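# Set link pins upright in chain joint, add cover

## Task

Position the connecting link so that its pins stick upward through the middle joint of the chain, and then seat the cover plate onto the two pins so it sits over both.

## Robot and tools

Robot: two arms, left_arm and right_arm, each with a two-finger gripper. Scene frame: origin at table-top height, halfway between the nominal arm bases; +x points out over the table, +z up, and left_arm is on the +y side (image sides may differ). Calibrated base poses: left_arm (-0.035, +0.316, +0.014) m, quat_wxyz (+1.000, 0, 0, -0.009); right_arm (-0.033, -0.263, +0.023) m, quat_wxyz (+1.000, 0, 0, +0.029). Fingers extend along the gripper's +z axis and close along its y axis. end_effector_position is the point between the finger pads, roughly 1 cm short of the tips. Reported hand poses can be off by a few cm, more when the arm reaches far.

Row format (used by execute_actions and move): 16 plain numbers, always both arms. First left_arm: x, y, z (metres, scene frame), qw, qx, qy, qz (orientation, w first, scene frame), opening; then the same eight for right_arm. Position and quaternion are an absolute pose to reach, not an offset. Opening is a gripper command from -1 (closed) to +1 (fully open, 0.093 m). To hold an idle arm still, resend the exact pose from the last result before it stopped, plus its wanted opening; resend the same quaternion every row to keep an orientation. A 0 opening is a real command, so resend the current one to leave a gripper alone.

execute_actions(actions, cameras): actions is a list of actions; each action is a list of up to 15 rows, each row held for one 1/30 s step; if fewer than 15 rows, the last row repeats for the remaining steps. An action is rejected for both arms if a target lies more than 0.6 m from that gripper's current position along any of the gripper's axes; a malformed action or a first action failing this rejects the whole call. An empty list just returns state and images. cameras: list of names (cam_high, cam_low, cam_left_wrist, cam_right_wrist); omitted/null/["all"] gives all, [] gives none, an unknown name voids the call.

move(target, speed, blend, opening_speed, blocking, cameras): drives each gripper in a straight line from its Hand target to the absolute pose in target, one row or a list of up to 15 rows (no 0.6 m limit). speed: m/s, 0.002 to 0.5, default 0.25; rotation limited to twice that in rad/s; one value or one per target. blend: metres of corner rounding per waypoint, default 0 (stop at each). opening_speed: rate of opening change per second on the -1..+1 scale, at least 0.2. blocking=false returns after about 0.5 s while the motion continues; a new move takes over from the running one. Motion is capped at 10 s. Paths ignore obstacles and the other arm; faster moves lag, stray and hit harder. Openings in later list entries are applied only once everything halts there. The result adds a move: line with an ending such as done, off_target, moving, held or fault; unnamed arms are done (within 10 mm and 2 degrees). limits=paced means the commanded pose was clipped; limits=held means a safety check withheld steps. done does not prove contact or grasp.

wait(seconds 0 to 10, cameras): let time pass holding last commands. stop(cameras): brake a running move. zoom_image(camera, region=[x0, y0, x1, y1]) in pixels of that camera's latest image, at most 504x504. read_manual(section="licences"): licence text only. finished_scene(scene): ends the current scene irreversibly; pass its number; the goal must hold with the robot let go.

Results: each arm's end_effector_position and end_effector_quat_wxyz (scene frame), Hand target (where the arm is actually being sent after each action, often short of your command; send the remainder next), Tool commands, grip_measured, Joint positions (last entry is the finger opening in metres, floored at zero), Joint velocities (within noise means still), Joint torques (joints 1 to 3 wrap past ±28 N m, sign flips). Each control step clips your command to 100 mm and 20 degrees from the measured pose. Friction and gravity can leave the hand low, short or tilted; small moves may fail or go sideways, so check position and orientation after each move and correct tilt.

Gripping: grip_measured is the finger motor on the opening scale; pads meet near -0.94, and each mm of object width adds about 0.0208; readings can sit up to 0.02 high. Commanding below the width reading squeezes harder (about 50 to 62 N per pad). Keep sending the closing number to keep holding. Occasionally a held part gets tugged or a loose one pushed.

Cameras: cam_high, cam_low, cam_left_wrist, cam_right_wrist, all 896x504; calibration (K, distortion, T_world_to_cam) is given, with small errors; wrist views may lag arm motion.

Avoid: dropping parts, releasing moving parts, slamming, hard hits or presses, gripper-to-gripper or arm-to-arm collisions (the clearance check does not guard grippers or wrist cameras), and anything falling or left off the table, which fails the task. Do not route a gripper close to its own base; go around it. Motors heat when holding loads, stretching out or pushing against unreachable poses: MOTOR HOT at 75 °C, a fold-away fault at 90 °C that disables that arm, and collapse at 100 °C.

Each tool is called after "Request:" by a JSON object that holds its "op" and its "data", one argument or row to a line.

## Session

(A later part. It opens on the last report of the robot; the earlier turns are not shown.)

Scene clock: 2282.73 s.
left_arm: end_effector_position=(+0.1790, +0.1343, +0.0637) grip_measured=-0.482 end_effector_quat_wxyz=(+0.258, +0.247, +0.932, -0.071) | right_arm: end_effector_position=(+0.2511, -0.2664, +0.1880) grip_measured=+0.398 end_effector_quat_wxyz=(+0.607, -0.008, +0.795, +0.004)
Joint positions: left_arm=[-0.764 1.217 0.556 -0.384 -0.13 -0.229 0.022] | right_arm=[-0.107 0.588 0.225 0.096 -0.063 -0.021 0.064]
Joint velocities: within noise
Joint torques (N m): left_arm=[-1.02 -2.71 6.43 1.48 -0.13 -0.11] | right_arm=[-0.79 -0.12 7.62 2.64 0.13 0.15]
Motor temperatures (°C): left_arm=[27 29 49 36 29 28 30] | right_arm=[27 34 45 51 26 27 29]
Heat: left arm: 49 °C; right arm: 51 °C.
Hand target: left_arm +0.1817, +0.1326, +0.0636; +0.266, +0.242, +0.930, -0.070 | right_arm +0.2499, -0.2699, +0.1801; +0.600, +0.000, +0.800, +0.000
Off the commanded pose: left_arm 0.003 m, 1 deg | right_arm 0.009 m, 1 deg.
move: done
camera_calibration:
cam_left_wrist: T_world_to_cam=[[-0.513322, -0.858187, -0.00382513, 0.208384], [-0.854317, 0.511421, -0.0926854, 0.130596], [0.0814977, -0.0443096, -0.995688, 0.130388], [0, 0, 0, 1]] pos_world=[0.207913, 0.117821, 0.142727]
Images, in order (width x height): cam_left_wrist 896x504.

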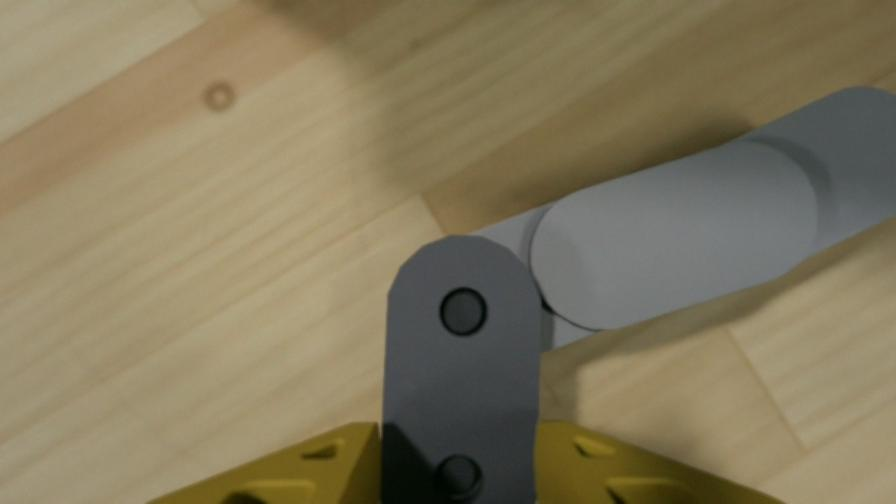

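Request:
{"op": "move", "data": {
  "target": [0.1818,0.1326,0.0615,0.2789,0.2414,0.9267,-0.0727,-0.9,0.25,-0.27,0.18,0.6,0.0,0.8,0.0,0.4],
  "speed": 0.04,
  "cameras": ["cam_left_wrist"]
}}

Request:
{"op": "zoom_image", "data": {
  "camera": "cam_left_wrist",
  "region": [350, 220, 570, 504]
}}

Scene clock: 2291.07 s.
left_arm: end_effector_position=(+0.1790, +0.1345, +0.0591) grip_measured=-0.482 end_effector_quat_wxyz=(+0.265, +0.246, +0.930, -0.071) | right_arm: end_effector_position=(+0.2511, -0.2664, +0.1880) grip_measured=+0.398 end_effector_quat_wxyz=(+0.607, -0.008, +0.795, +0.004)
Joint positions: left_arm=[-0.77 1.217 0.527 -0.341 -0.14 -0.231 0.022] | right_arm=[-0.107 0.588 0.225 0.096 -0.063 -0.021 0.064]
Joint velocities: within noise
Joint torques (N m): left_arm=[-0.92 -3.74 6.16 1.5 -0.11 -0.04] | right_arm=[-0.94 -0.14 7.43 2.6 0.17 0.16]
Motor temperatures (°C): left_arm=[27 29 48 37 29 28 30] | right_arm=[27 34 45 51 26 27 29]
Heat: left arm: 48 °C; right arm: 51 °C.
Hand target: left_arm +0.1817, +0.1326, +0.0616; +0.279, +0.241, +0.927, -0.073 | right_arm +0.2499, -0.2699, +0.1801; +0.600, +0.000, +0.800, +0.000
Off the commanded pose: left_arm 0.004 m, 2 deg | right_arm 0.009 m, 1 deg.
move: done
camera_calibration:
cam_left_wrist: T_world_to_cam=[[-0.512091, -0.858897, -0.00767154, 0.208651], [-0.853436, 0.509803, -0.108389, 0.131093], [0.0970059, -0.0489578, -0.994079, 0.123545], [0, 0, 0, 1]] pos_world=[0.206744, 0.118427, 0.138623]
Images, in order (width x height): cam_left_wrist 896x504.

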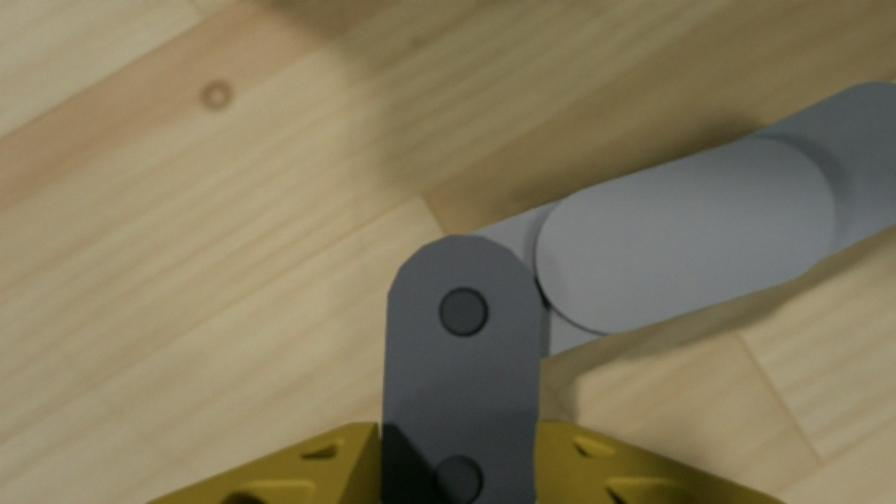

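Scaled by 1.775 from the camera's 896x504 image, which has a finer 1280x720 frame.

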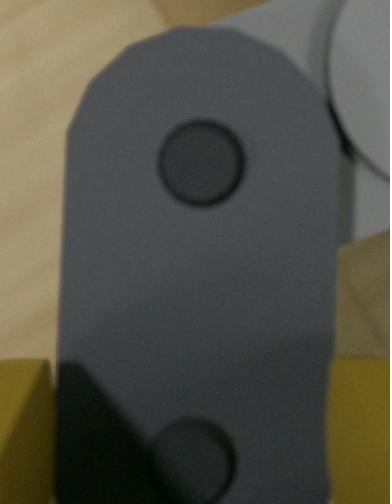

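Both pins are in the holes. Press down.

Request:
{"op": "move", "data": {
  "target": [0.1815,0.1326,0.0545,0.2789,0.2414,0.9267,-0.0727,-0.9,0.25,-0.27,0.18,0.6,0.0,0.8,0.0,0.4],
  "speed": 0.04,
  "cameras": ["cam_left_wrist","cam_low"]
}}

Request:
{"op": "zoom_image", "data": {
  "camera": "cam_left_wrist",
  "region": [350, 220, 570, 504]
}}

Scene clock: 2296.97 s.
left_arm: end_effector_position=(+0.1821, +0.1334, +0.0586) grip_measured=-0.482 end_effector_quat_wxyz=(+0.277, +0.241, +0.927, -0.074) | right_arm: end_effector_position=(+0.2511, -0.2664, +0.1880) grip_measured=+0.398 end_effector_quat_wxyz=(+0.607, -0.008, +0.795, +0.004)
Joint positions: left_arm=[-0.77 1.217 0.511 -0.301 -0.149 -0.235 0.022] | right_arm=[-0.107 0.588 0.225 0.096 -0.063 -0.021 0.064]
Joint velocities: within noise
Joint torques (N m): left_arm=[-1.14 -2.41 5.7 1.54 -0.03 -0.05] | right_arm=[-0.75 -0.27 7.6 2.58 0.2 0.19]
Motor temperatures (°C): left_arm=[27 30 48 37 29 28 30] | right_arm=[27 34 45 51 26 27 29]
Heat: left arm: 48 °C; right arm: 51 °C.
Hand target: left_arm +0.1814, +0.1327, +0.0546; +0.279, +0.242, +0.927, -0.073 | right_arm +0.2499, -0.2699, +0.1801; +0.600, +0.000, +0.800, +0.000
Off the commanded pose: left_arm 0.004 m, 0 deg | right_arm 0.009 m, 1 deg.
move: done
camera_calibration:
cam_left_wrist: T_world_to_cam=[[-0.505383, -0.862871, -0.00650204, 0.208504], [-0.85475, 0.501631, -0.133296, 0.137051], [0.118279, -0.0618081, -0.991055, 0.120351], [0, 0, 0, 1]] pos_world=[0.208284, 0.118602, 0.138899]
Images, in order (width x height): cam_low 896x504, cam_left_wrist 896x504.

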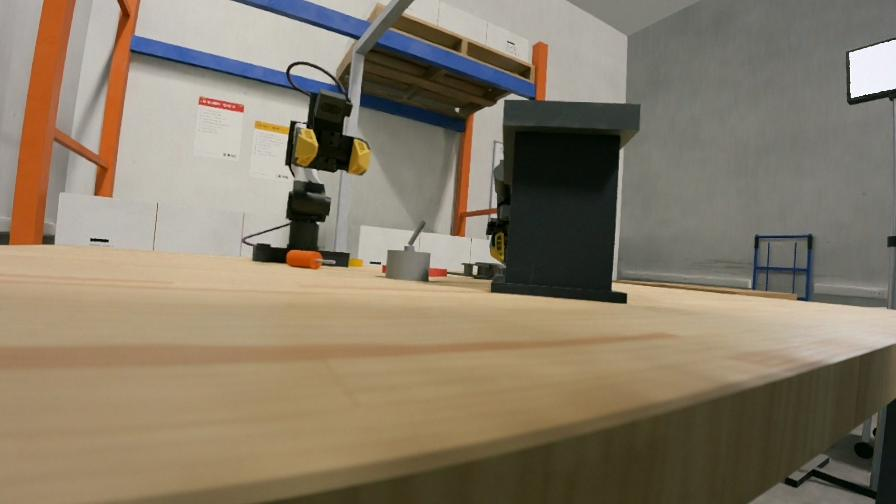

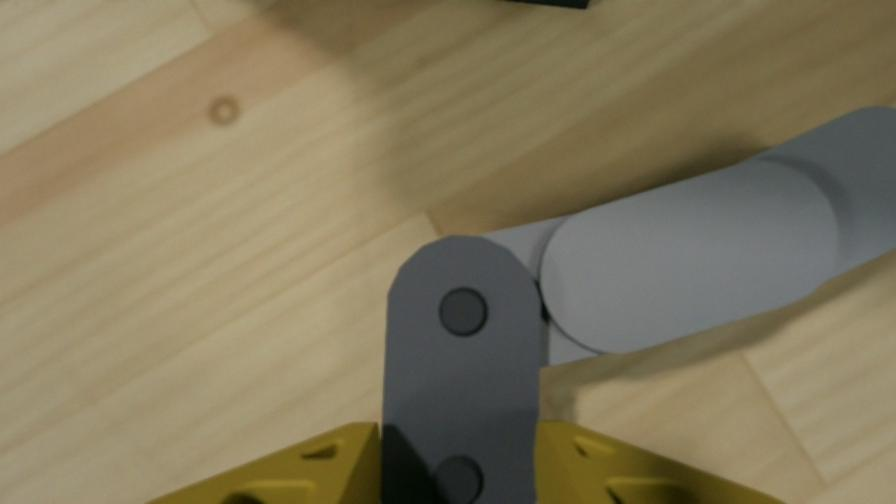

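Scaled by 1.775 from the camera's 896x504 image, which has a finer 1280x720 frame.

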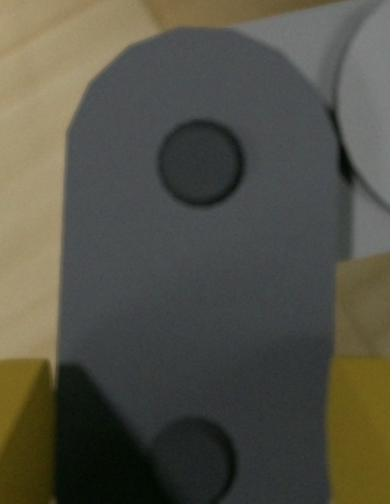

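Request:
{"op": "move", "data": {
  "target": [0.1790,0.1330,0.048,0.2740,0.2414,0.9267,-0.0727,-0.9,0.25,-0.27,0.18,0.6,0.0,0.8,0.0,0.4],
  "speed": 0.04,
  "cameras": ["cam_left_wrist"]
}}

Request:
{"op": "zoom_image", "data": {
  "camera": "cam_left_wrist",
  "region": [350, 220, 570, 504]
}}

Scene clock: 2309.97 s.
left_arm: end_effector_position=(+0.1836, +0.1321, +0.0582) grip_measured=-0.482 end_effector_quat_wxyz=(+0.285, +0.238, +0.925, -0.077) | right_arm: end_effector_position=(+0.2511, -0.2664, +0.1880) grip_measured=+0.398 end_effector_quat_wxyz=(+0.607, -0.008, +0.795, +0.004)
Joint positions: left_arm=[-0.772 1.217 0.499 -0.272 -0.154 -0.241 0.022] | right_arm=[-0.107 0.588 0.225 0.096 -0.063 -0.021 0.064]
Joint velocities: within noise
Joint torques (N m): left_arm=[-1.26 -1.48 5.23 1.4 0.03 0] | right_arm=[-0.85 -0.24 7.56 2.6 0.16 0.19]
Motor temperatures (°C): left_arm=[27 30 47 36 29 28 30] | right_arm=[27 34 45 51 26 27 29]
Heat: left arm: 47 °C; right arm: 51 °C.
Hand target: left_arm +0.1787, +0.1333, +0.0484; +0.274, +0.242, +0.928, -0.073 | right_arm +0.2499, -0.2699, +0.1801; +0.600, +0.000, +0.800, +0.000
Off the commanded pose: left_arm 0.011 m, 1 deg | right_arm 0.009 m, 1 deg.
move: off_target (left_arm)
camera_calibration:
cam_left_wrist: T_world_to_cam=[[-0.501015, -0.865432, -0.00331521, 0.207471], [-0.855325, 0.49574, -0.150538, 0.140817], [0.131924, -0.072586, -0.988599, 0.118432], [0, 0, 0, 1]] pos_world=[0.208766, 0.11834, 0.138968]
Images, in order (width x height): cam_left_wrist 896x504.

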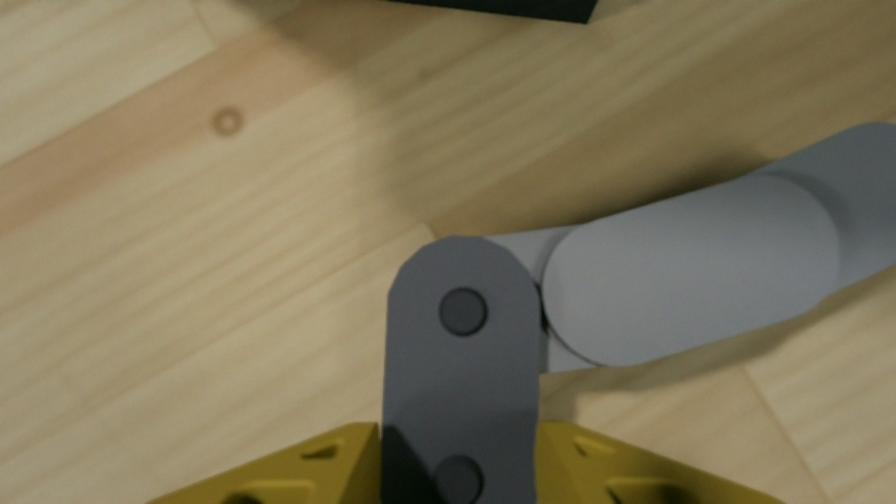

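Scaled by 1.775 from the camera's 896x504 image, which has a finer 1280x720 frame.

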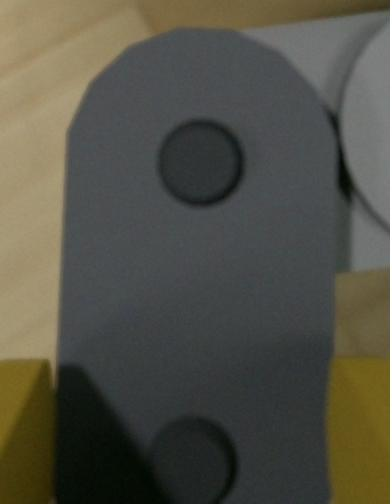

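Request:
{"op": "move", "data": {
  "target": [0.1810,0.1330,0.0565,0.2760,0.2414,0.9267,-0.0727,-0.9,0.25,-0.27,0.18,0.6,0.0,0.8,0.0,0.4],
  "speed": 0.04,
  "cameras": []
}}

Request:
{"op": "move", "data": {
  "target": [0.1810,0.1330,0.0565,0.2760,0.2414,0.9267,-0.0727,-0.05,0.25,-0.27,0.18,0.6,0.0,0.8,0.0,0.4],
  "speed": 0.04,
  "opening_speed": 0.4,
  "cameras": ["cam_left_wrist"]
}}

Request:
{"op": "zoom_image", "data": {
  "camera": "cam_left_wrist",
  "region": [350, 220, 570, 504]
}}

Scene clock: 2321.73 s.
left_arm: end_effector_position=(+0.1835, +0.1322, +0.0581) grip_measured=-0.482 end_effector_quat_wxyz=(+0.285, +0.238, +0.925, -0.076) | right_arm: end_effector_position=(+0.2511, -0.2664, +0.1880) grip_measured=+0.398 end_effector_quat_wxyz=(+0.607, -0.008, +0.795, +0.004)
Joint positions: left_arm=[-0.772 1.217 0.498 -0.272 -0.154 -0.241 0.022] | right_arm=[-0.107 0.588 0.225 0.096 -0.063 -0.021 0.064]
Joint velocities: within noise
Joint torques (N m): left_arm=[-0.57 -2.82 7.58 1.12 0.03 0.03] | right_arm=[-0.88 -0.12 7.42 2.57 0.14 0.18]
Motor temperatures (°C): left_arm=[27 29 47 36 29 28 30] | right_arm=[27 34 45 51 26 27 29]
Heat: left arm: 47 °C; right arm: 51 °C.
Hand target: left_arm +0.1810, +0.1330, +0.0565; +0.276, +0.242, +0.927, -0.073 | right_arm +0.2499, -0.2699, +0.1801; +0.600, +0.000, +0.800, +0.000
Off the commanded pose: left_arm 0.003 m, 1 deg | right_arm 0.009 m, 1 deg.
move: done
No camera images: "cameras" was empty.

Scene clock: 2324.07 s.
left_arm: end_effector_position=(+0.1814, +0.1344, +0.0561) grip_measured=-0.052 end_effector_quat_wxyz=(+0.279, +0.239, +0.927, -0.073) | right_arm: end_effector_position=(+0.2511, -0.2664, +0.1880) grip_measured=+0.398 end_effector_quat_wxyz=(+0.607, -0.008, +0.795, +0.004)
Joint positions: left_arm=[-0.772 1.217 0.498 -0.287 -0.154 -0.241 0.043] | right_arm=[-0.107 0.588 0.225 0.096 -0.063 -0.021 0.064]
Joint velocities: within noise
Joint torques (N m): left_arm=[-0.65 -2.74 7.51 1.24 0.03 0.01] | right_arm=[-0.84 -0.25 7.54 2.63 0.22 0.16]
Motor temperatures (°C): left_arm=[27 29 47 36 29 28 30] | right_arm=[27 34 45 51 26 27 29]
Heat: left arm: 47 °C; right arm: 51 °C.
Hand target: left_arm +0.1810, +0.1330, +0.0565; +0.276, +0.242, +0.927, -0.073 | right_arm +0.2499, -0.2699, +0.1801; +0.600, +0.000, +0.800, +0.000
Off the commanded pose: left_arm 0.002 m, 0 deg | right_arm 0.009 m, 1 deg.
move: done
camera_calibration:
cam_left_wrist: T_world_to_cam=[[-0.50062, -0.865634, -0.00751448, 0.208557], [-0.857142, 0.496887, -0.135683, 0.136796], [0.121186, -0.0614848, -0.990724, 0.117374], [0, 0, 0, 1]] pos_world=[0.207438, 0.119779, 0.136413]
Images, in order (width x height): cam_left_wrist 896x504.

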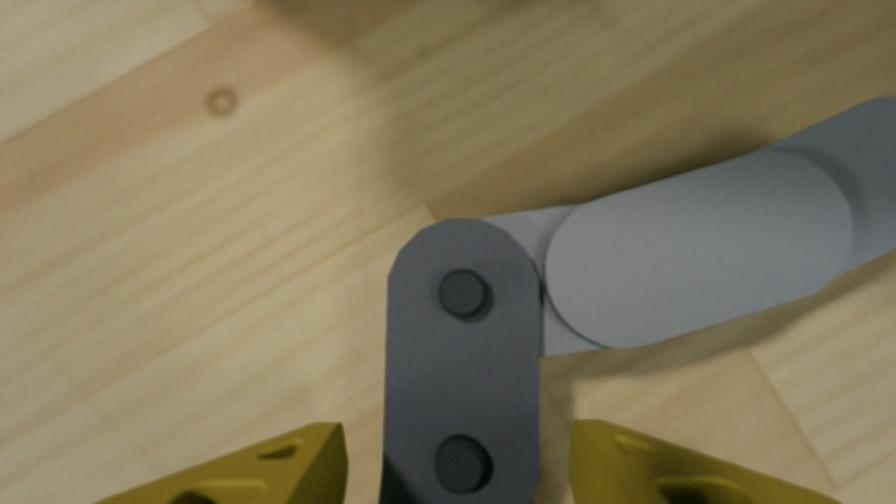

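Scaled by 1.775 from the camera's 896x504 image, which has a finer 1280x720 frame.

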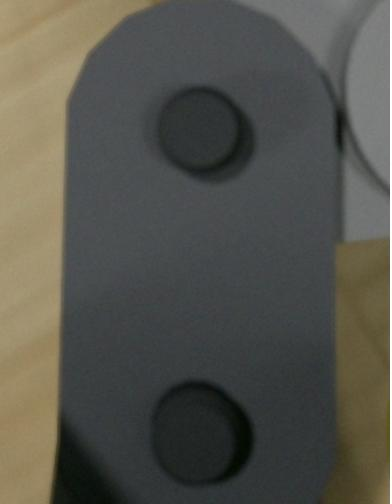

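Request:
{"op": "move", "data": {
  "target": [
    [0.1810,0.1330,0.085,0.2760,0.2414,0.9267,-0.0727,-0.05,0.25,-0.27,0.18,0.6,0.0,0.8,0.0,0.4],
    [0.165,0.140,0.115,0.2760,0.2414,0.9267,-0.0727,-0.05,0.25,-0.27,0.18,0.6,0.0,0.8,0.0,0.4]
  ],
  "speed": 0.08,
  "cameras": ["cam_left_wrist","cam_low"]
}}

Request:
{"op": "zoom_image", "data": {
  "camera": "cam_left_wrist",
  "region": [350, 180, 600, 480]
}}

Request:
{"op": "zoom_image", "data": {
  "camera": "cam_low",
  "region": [440, 250, 520, 295]
}}

Scene clock: 2333.10 s.
left_arm: end_effector_position=(+0.1612, +0.1431, +0.1039) grip_measured=-0.052 end_effector_quat_wxyz=(+0.263, +0.247, +0.930, -0.070) | right_arm: end_effector_position=(+0.2511, -0.2664, +0.1880) grip_measured=+0.398 end_effector_quat_wxyz=(+0.607, -0.008, +0.795, +0.004)
Joint positions: left_arm=[-0.806 1.059 0.634 -0.616 -0.157 -0.262 0.043] | right_arm=[-0.107 0.588 0.225 0.096 -0.063 -0.021 0.064]
Joint velocities: within noise
Joint torques (N m): left_arm=[-0.96 -3.17 9.66 1.2 -0.11 -0.11] | right_arm=[-0.91 -0.18 7.66 2.58 0.15 0.18]
Motor temperatures (°C): left_arm=[27 29 48 36 29 28 29] | right_arm=[27 34 45 51 26 27 29]
Heat: left arm: 48 °C; right arm: 51 °C.
Hand target: left_arm +0.1649, +0.1400, +0.1149; +0.276, +0.242, +0.927, -0.073 | right_arm +0.2499, -0.2699, +0.1801; +0.600, +0.000, +0.800, +0.000
Off the commanded pose: left_arm 0.012 m, 2 deg | right_arm 0.009 m, 1 deg.
move: off_target (left_arm)
camera_calibration:
cam_left_wrist: T_world_to_cam=[[-0.513168, -0.858252, -0.00785804, 0.207296], [-0.853378, 0.511189, -0.102142, 0.115508], [0.0916809, -0.0457104, -0.994739, 0.170681], [0, 0, 0, 1]] pos_world=[0.189302, 0.126667, 0.18321]
Images, in order (width x height): cam_low 896x504, cam_left_wrist 896x504.

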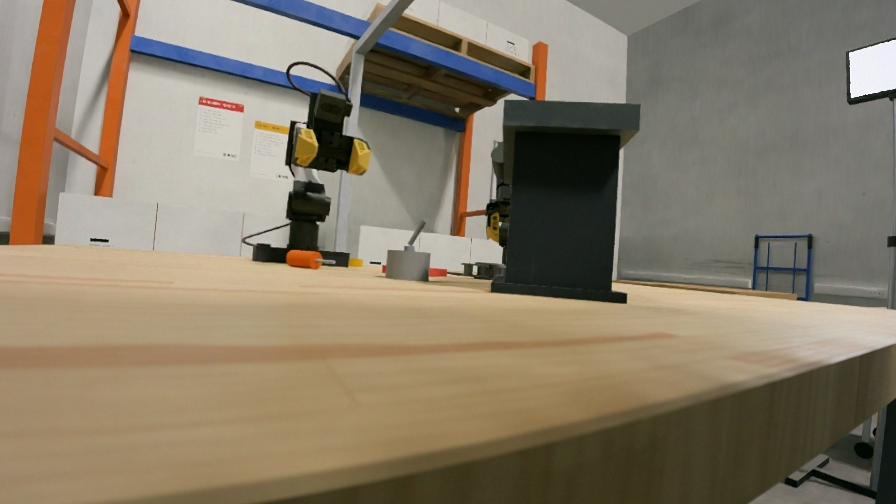

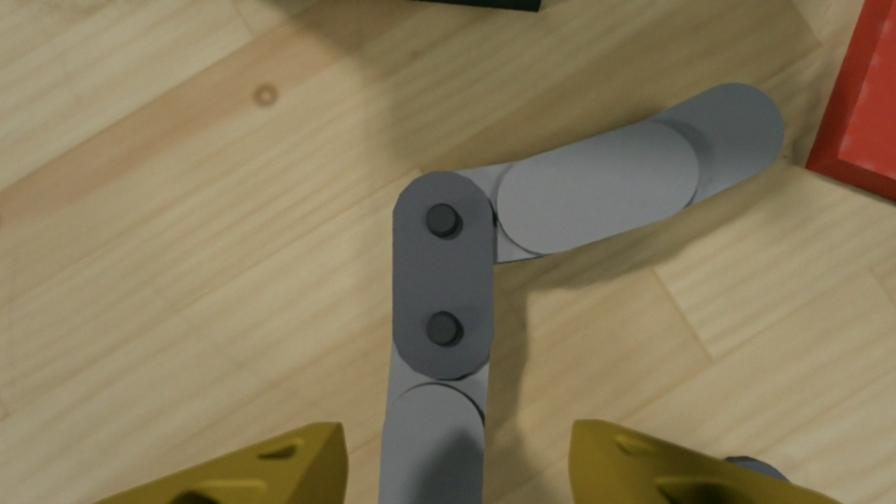

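Scaled by 1.680 from the camera's 896x504 image, which has a finer 1280x720 frame.

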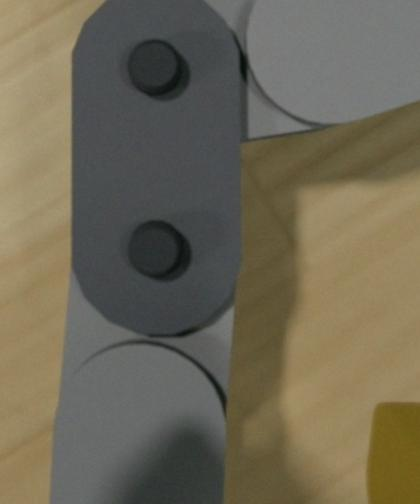

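Scaled by 6.300 from the camera's 896x504 image, which has a finer 1280x720 frame.

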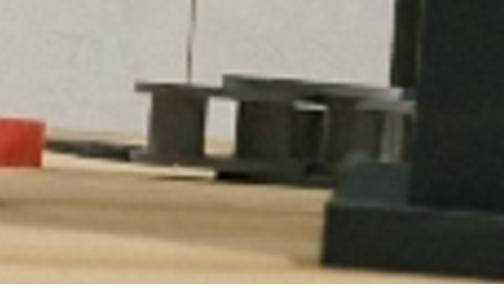

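Request:
{"op": "zoom_image", "data": {
  "camera": "cam_left_wrist",
  "region": [385, 165, 505, 385]
}}

Scaled by 2.291 from the camera's 896x504 image, which has a finer 1280x720 frame.

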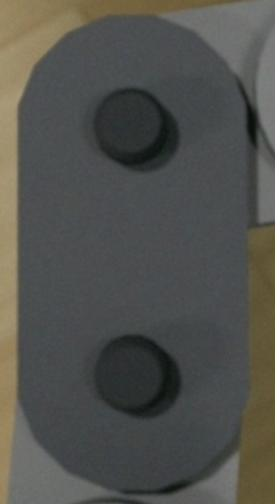

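Request:
{"op": "move", "data": {
  "target": [
    [0.190,0.1290,0.10,0.2714,0.2414,0.9287,-0.0705,-0.95,0.25,-0.27,0.18,0.6,0.0,0.8,0.0,0.4],
    [0.1955,0.1270,0.065,0.2714,0.2414,0.9287,-0.0705,-0.95,0.25,-0.27,0.18,0.6,0.0,0.8,0.0,0.4]
  ],
  "speed": 0.08,
  "cameras": ["cam_left_wrist"]
}}

Scene clock: 2359.37 s.
left_arm: end_effector_position=(+0.1949, +0.1283, +0.0664) grip_measured=-0.946 end_effector_quat_wxyz=(+0.272, +0.239, +0.930, -0.065) | right_arm: end_effector_position=(+0.2511, -0.2664, +0.1880) grip_measured=+0.398 end_effector_quat_wxyz=(+0.607, -0.008, +0.795, +0.004)
Joint positions: left_arm=[-0.753 1.272 0.589 -0.338 -0.151 -0.225 0] | right_arm=[-0.107 0.588 0.225 0.096 -0.063 -0.021 0.064]
Joint velocities: within noise
Joint torques (N m): left_arm=[0.25 -3.21 6.52 1.41 0.14 0.1] | right_arm=[-0.87 -0.27 7.54 2.59 0.15 0.17]
Motor temperatures (°C): left_arm=[27 30 50 35 29 28 29] | right_arm=[27 33 45 51 26 27 29]
Heat: left arm: 50 °C; right arm: 51 °C.
Hand target: left_arm +0.1955, +0.1271, +0.0650; +0.271, +0.241, +0.929, -0.070 | right_arm +0.2499, -0.2699, +0.1801; +0.600, +0.000, +0.800, +0.000
Off the commanded pose: left_arm 0.002 m, 1 deg | right_arm 0.009 m, 1 deg.
move: done
camera_calibration:
cam_left_wrist: T_world_to_cam=[[-0.496769, -0.867704, -0.0176035, 0.210285], [-0.860631, 0.495134, -0.118982, 0.152623], [0.111957, -0.0439563, -0.99274, 0.125312], [0, 0, 0, 1]] pos_world=[0.221786, 0.112404, 0.146263]
Images, in order (width x height): cam_left_wrist 896x504.

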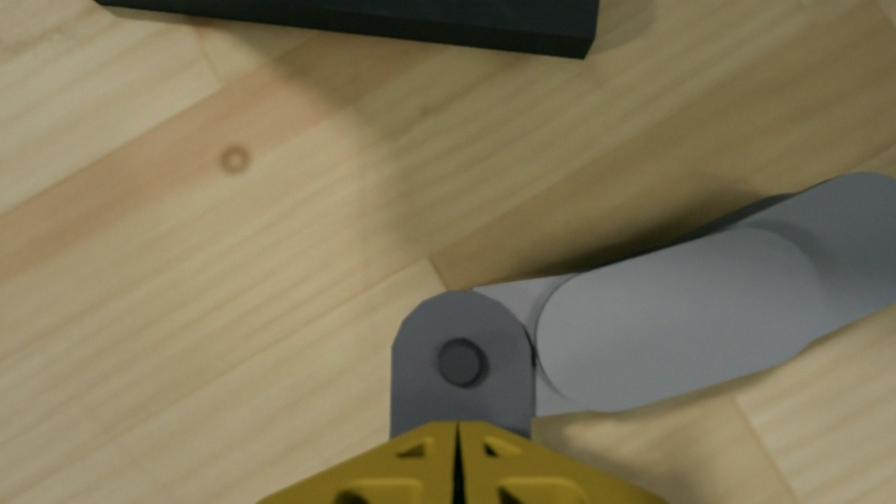

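Request:
{"op": "move", "data": {
  "target": [
    [0.1950,0.1270,0.048,0.2714,0.2414,0.9287,-0.0705,-0.95,0.25,-0.27,0.18,0.6,0.0,0.8,0.0,0.4],
    [0.1945,0.1270,0.042,0.2714,0.2414,0.9287,-0.0705,-0.95,0.25,-0.27,0.18,0.6,0.0,0.8,0.0,0.4]
  ],
  "speed": 0.03,
  "cameras": ["cam_left_wrist"]
}}

Scene clock: 2372.33 s.
left_arm: end_effector_position=(+0.2016, +0.1216, +0.0580) grip_measured=-0.947 end_effector_quat_wxyz=(+0.295, +0.235, +0.923, -0.079) | right_arm: end_effector_position=(+0.2511, -0.2664, +0.1880) grip_measured=+0.398 end_effector_quat_wxyz=(+0.607, -0.008, +0.795, +0.004)
Joint positions: left_arm=[-0.753 1.303 0.54 -0.204 -0.15 -0.225 0] | right_arm=[-0.107 0.588 0.225 0.096 -0.063 -0.021 0.064]
Joint velocities: within noise
Joint torques (N m): left_arm=[-0.06 -1.61 4.92 1.28 0.12 0.05] | right_arm=[-0.92 -0.24 7.64 2.64 0.19 0.22]
Motor temperatures (°C): left_arm=[27 30 50 36 29 28 29] | right_arm=[27 33 45 51 26 27 29]
Heat: left arm: 50 °C; right arm: 51 °C.
Hand target: left_arm +0.1940, +0.1275, +0.0427; +0.271, +0.241, +0.929, -0.071 | right_arm +0.2499, -0.2699, +0.1801; +0.600, +0.000, +0.800, +0.000
Off the commanded pose: left_arm 0.018 m, 3 deg | right_arm 0.009 m, 1 deg.
move: off_target (left_arm)
camera_calibration:
cam_left_wrist: T_world_to_cam=[[-0.496722, -0.867903, -0.00347206, 0.206857], [-0.854809, 0.489913, -0.171131, 0.163225], [0.150226, -0.0820366, -0.985242, 0.112415], [0, 0, 0, 1]] pos_world=[0.225389, 0.108788, 0.139407]
Images, in order (width x height): cam_left_wrist 896x504.

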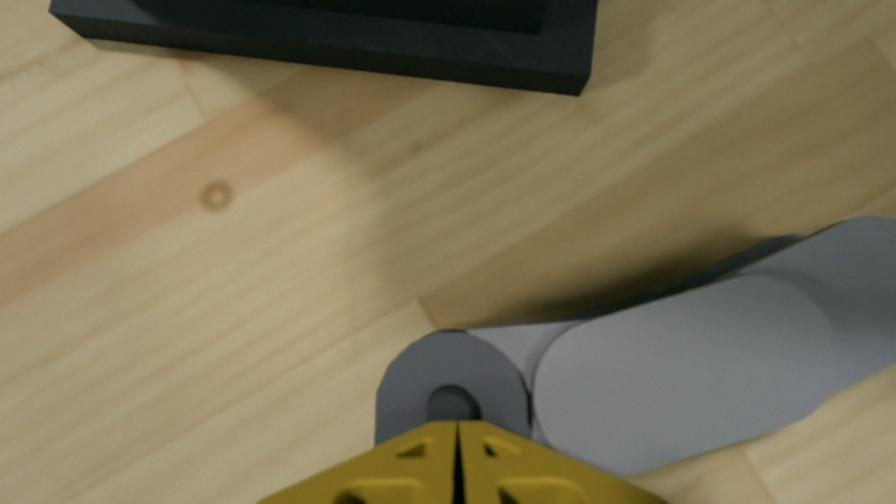

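Request:
{"op": "move", "data": {
  "target": [
    [0.1990,0.1240,0.060,0.2714,0.2414,0.9287,-0.0705,-0.95,0.25,-0.27,0.18,0.6,0.0,0.8,0.0,0.4],
    [0.1850,0.1330,0.11,0.2714,0.2414,0.9287,-0.0705,-0.5,0.25,-0.27,0.18,0.6,0.0,0.8,0.0,0.4],
    [0.165,0.145,0.13,0.2714,0.2414,0.9287,-0.0705,-0.0,0.25,-0.27,0.18,0.6,0.0,0.8,0.0,0.4]
  ],
  "speed": [0.04,0.08,0.1],
  "cameras": ["cam_left_wrist","cam_low"]
}}

Request:
{"op": "zoom_image", "data": {
  "camera": "cam_low",
  "region": [440, 250, 520, 295]
}}

Scene clock: 2391.53 s.
left_arm: end_effector_position=(+0.1617, +0.1485, +0.1185) grip_measured=-0.002 end_effector_quat_wxyz=(+0.258, +0.246, +0.932, -0.066) | right_arm: end_effector_position=(+0.2511, -0.2664, +0.1880) grip_measured=+0.398 end_effector_quat_wxyz=(+0.607, -0.008, +0.795, +0.004)
Joint positions: left_arm=[-0.785 1.043 0.691 -0.699 -0.15 -0.247 0.045] | right_arm=[-0.107 0.588 0.225 0.096 -0.063 -0.021 0.064]
Joint velocities: within noise
Joint torques (N m): left_arm=[-0.99 -3.07 9.74 1.15 -0.08 -0.09] | right_arm=[-0.72 -0.18 7.6 2.61 0.2 0.16]
Motor temperatures (°C): left_arm=[27 29 49 36 29 28 28] | right_arm=[27 33 45 51 26 27 29]
Heat: left arm: 49 °C; right arm: 51 °C.
Hand target: left_arm +0.1649, +0.1451, +0.1299; +0.271, +0.241, +0.929, -0.071 | right_arm +0.2499, -0.2699, +0.1801; +0.600, +0.000, +0.800, +0.000
Off the commanded pose: left_arm 0.012 m, 2 deg | right_arm 0.009 m, 1 deg.
move: off_target (left_arm); target 2's new opening was sent with left_arm's hand 0.013 m and 2 deg from that target; target 3's new opening was sent with left_arm's hand 0.012 m and 2 deg from that target
camera_calibration:
cam_left_wrist: T_world_to_cam=[[-0.509483, -0.86039, -0.0124586, 0.21257], [-0.856352, 0.508402, -0.090491, 0.114216], [0.0841916, -0.0354347, -0.995819, 0.185199], [0, 0, 0, 1]] pos_world=[0.190518, 0.131388, 0.197408]
Images, in order (width x height): cam_low 896x504, cam_left_wrist 896x504.

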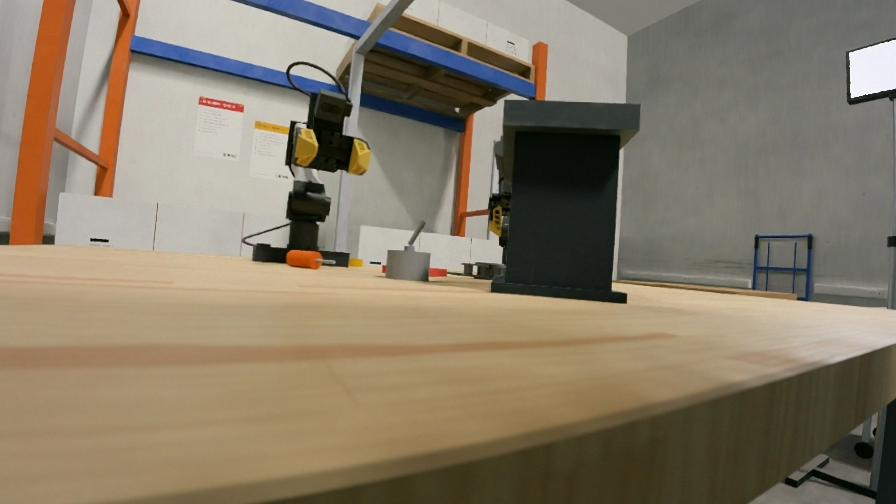

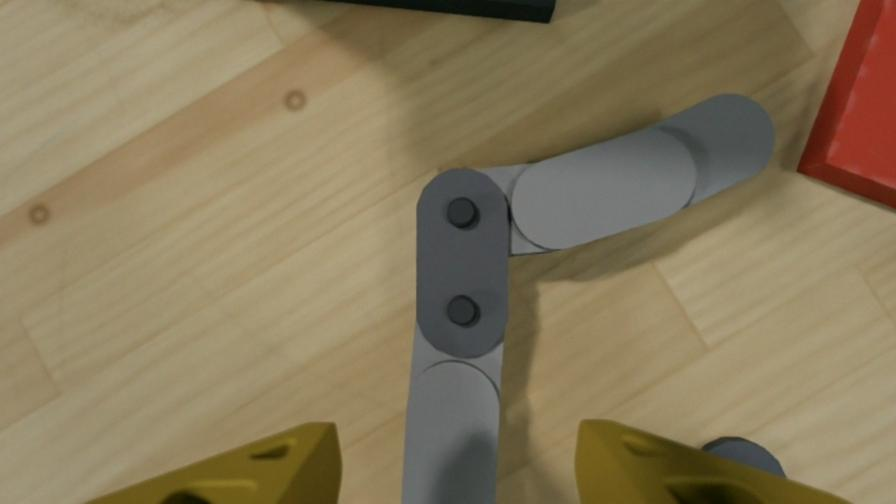

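Scaled by 6.300 from the camera's 896x504 image, which has a finer 1280x720 frame.

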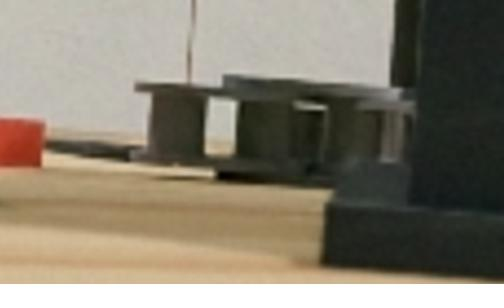

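Request:
{"op": "finished_scene", "data": {
  "scene": 2
}}

The scene is finished: the task was done.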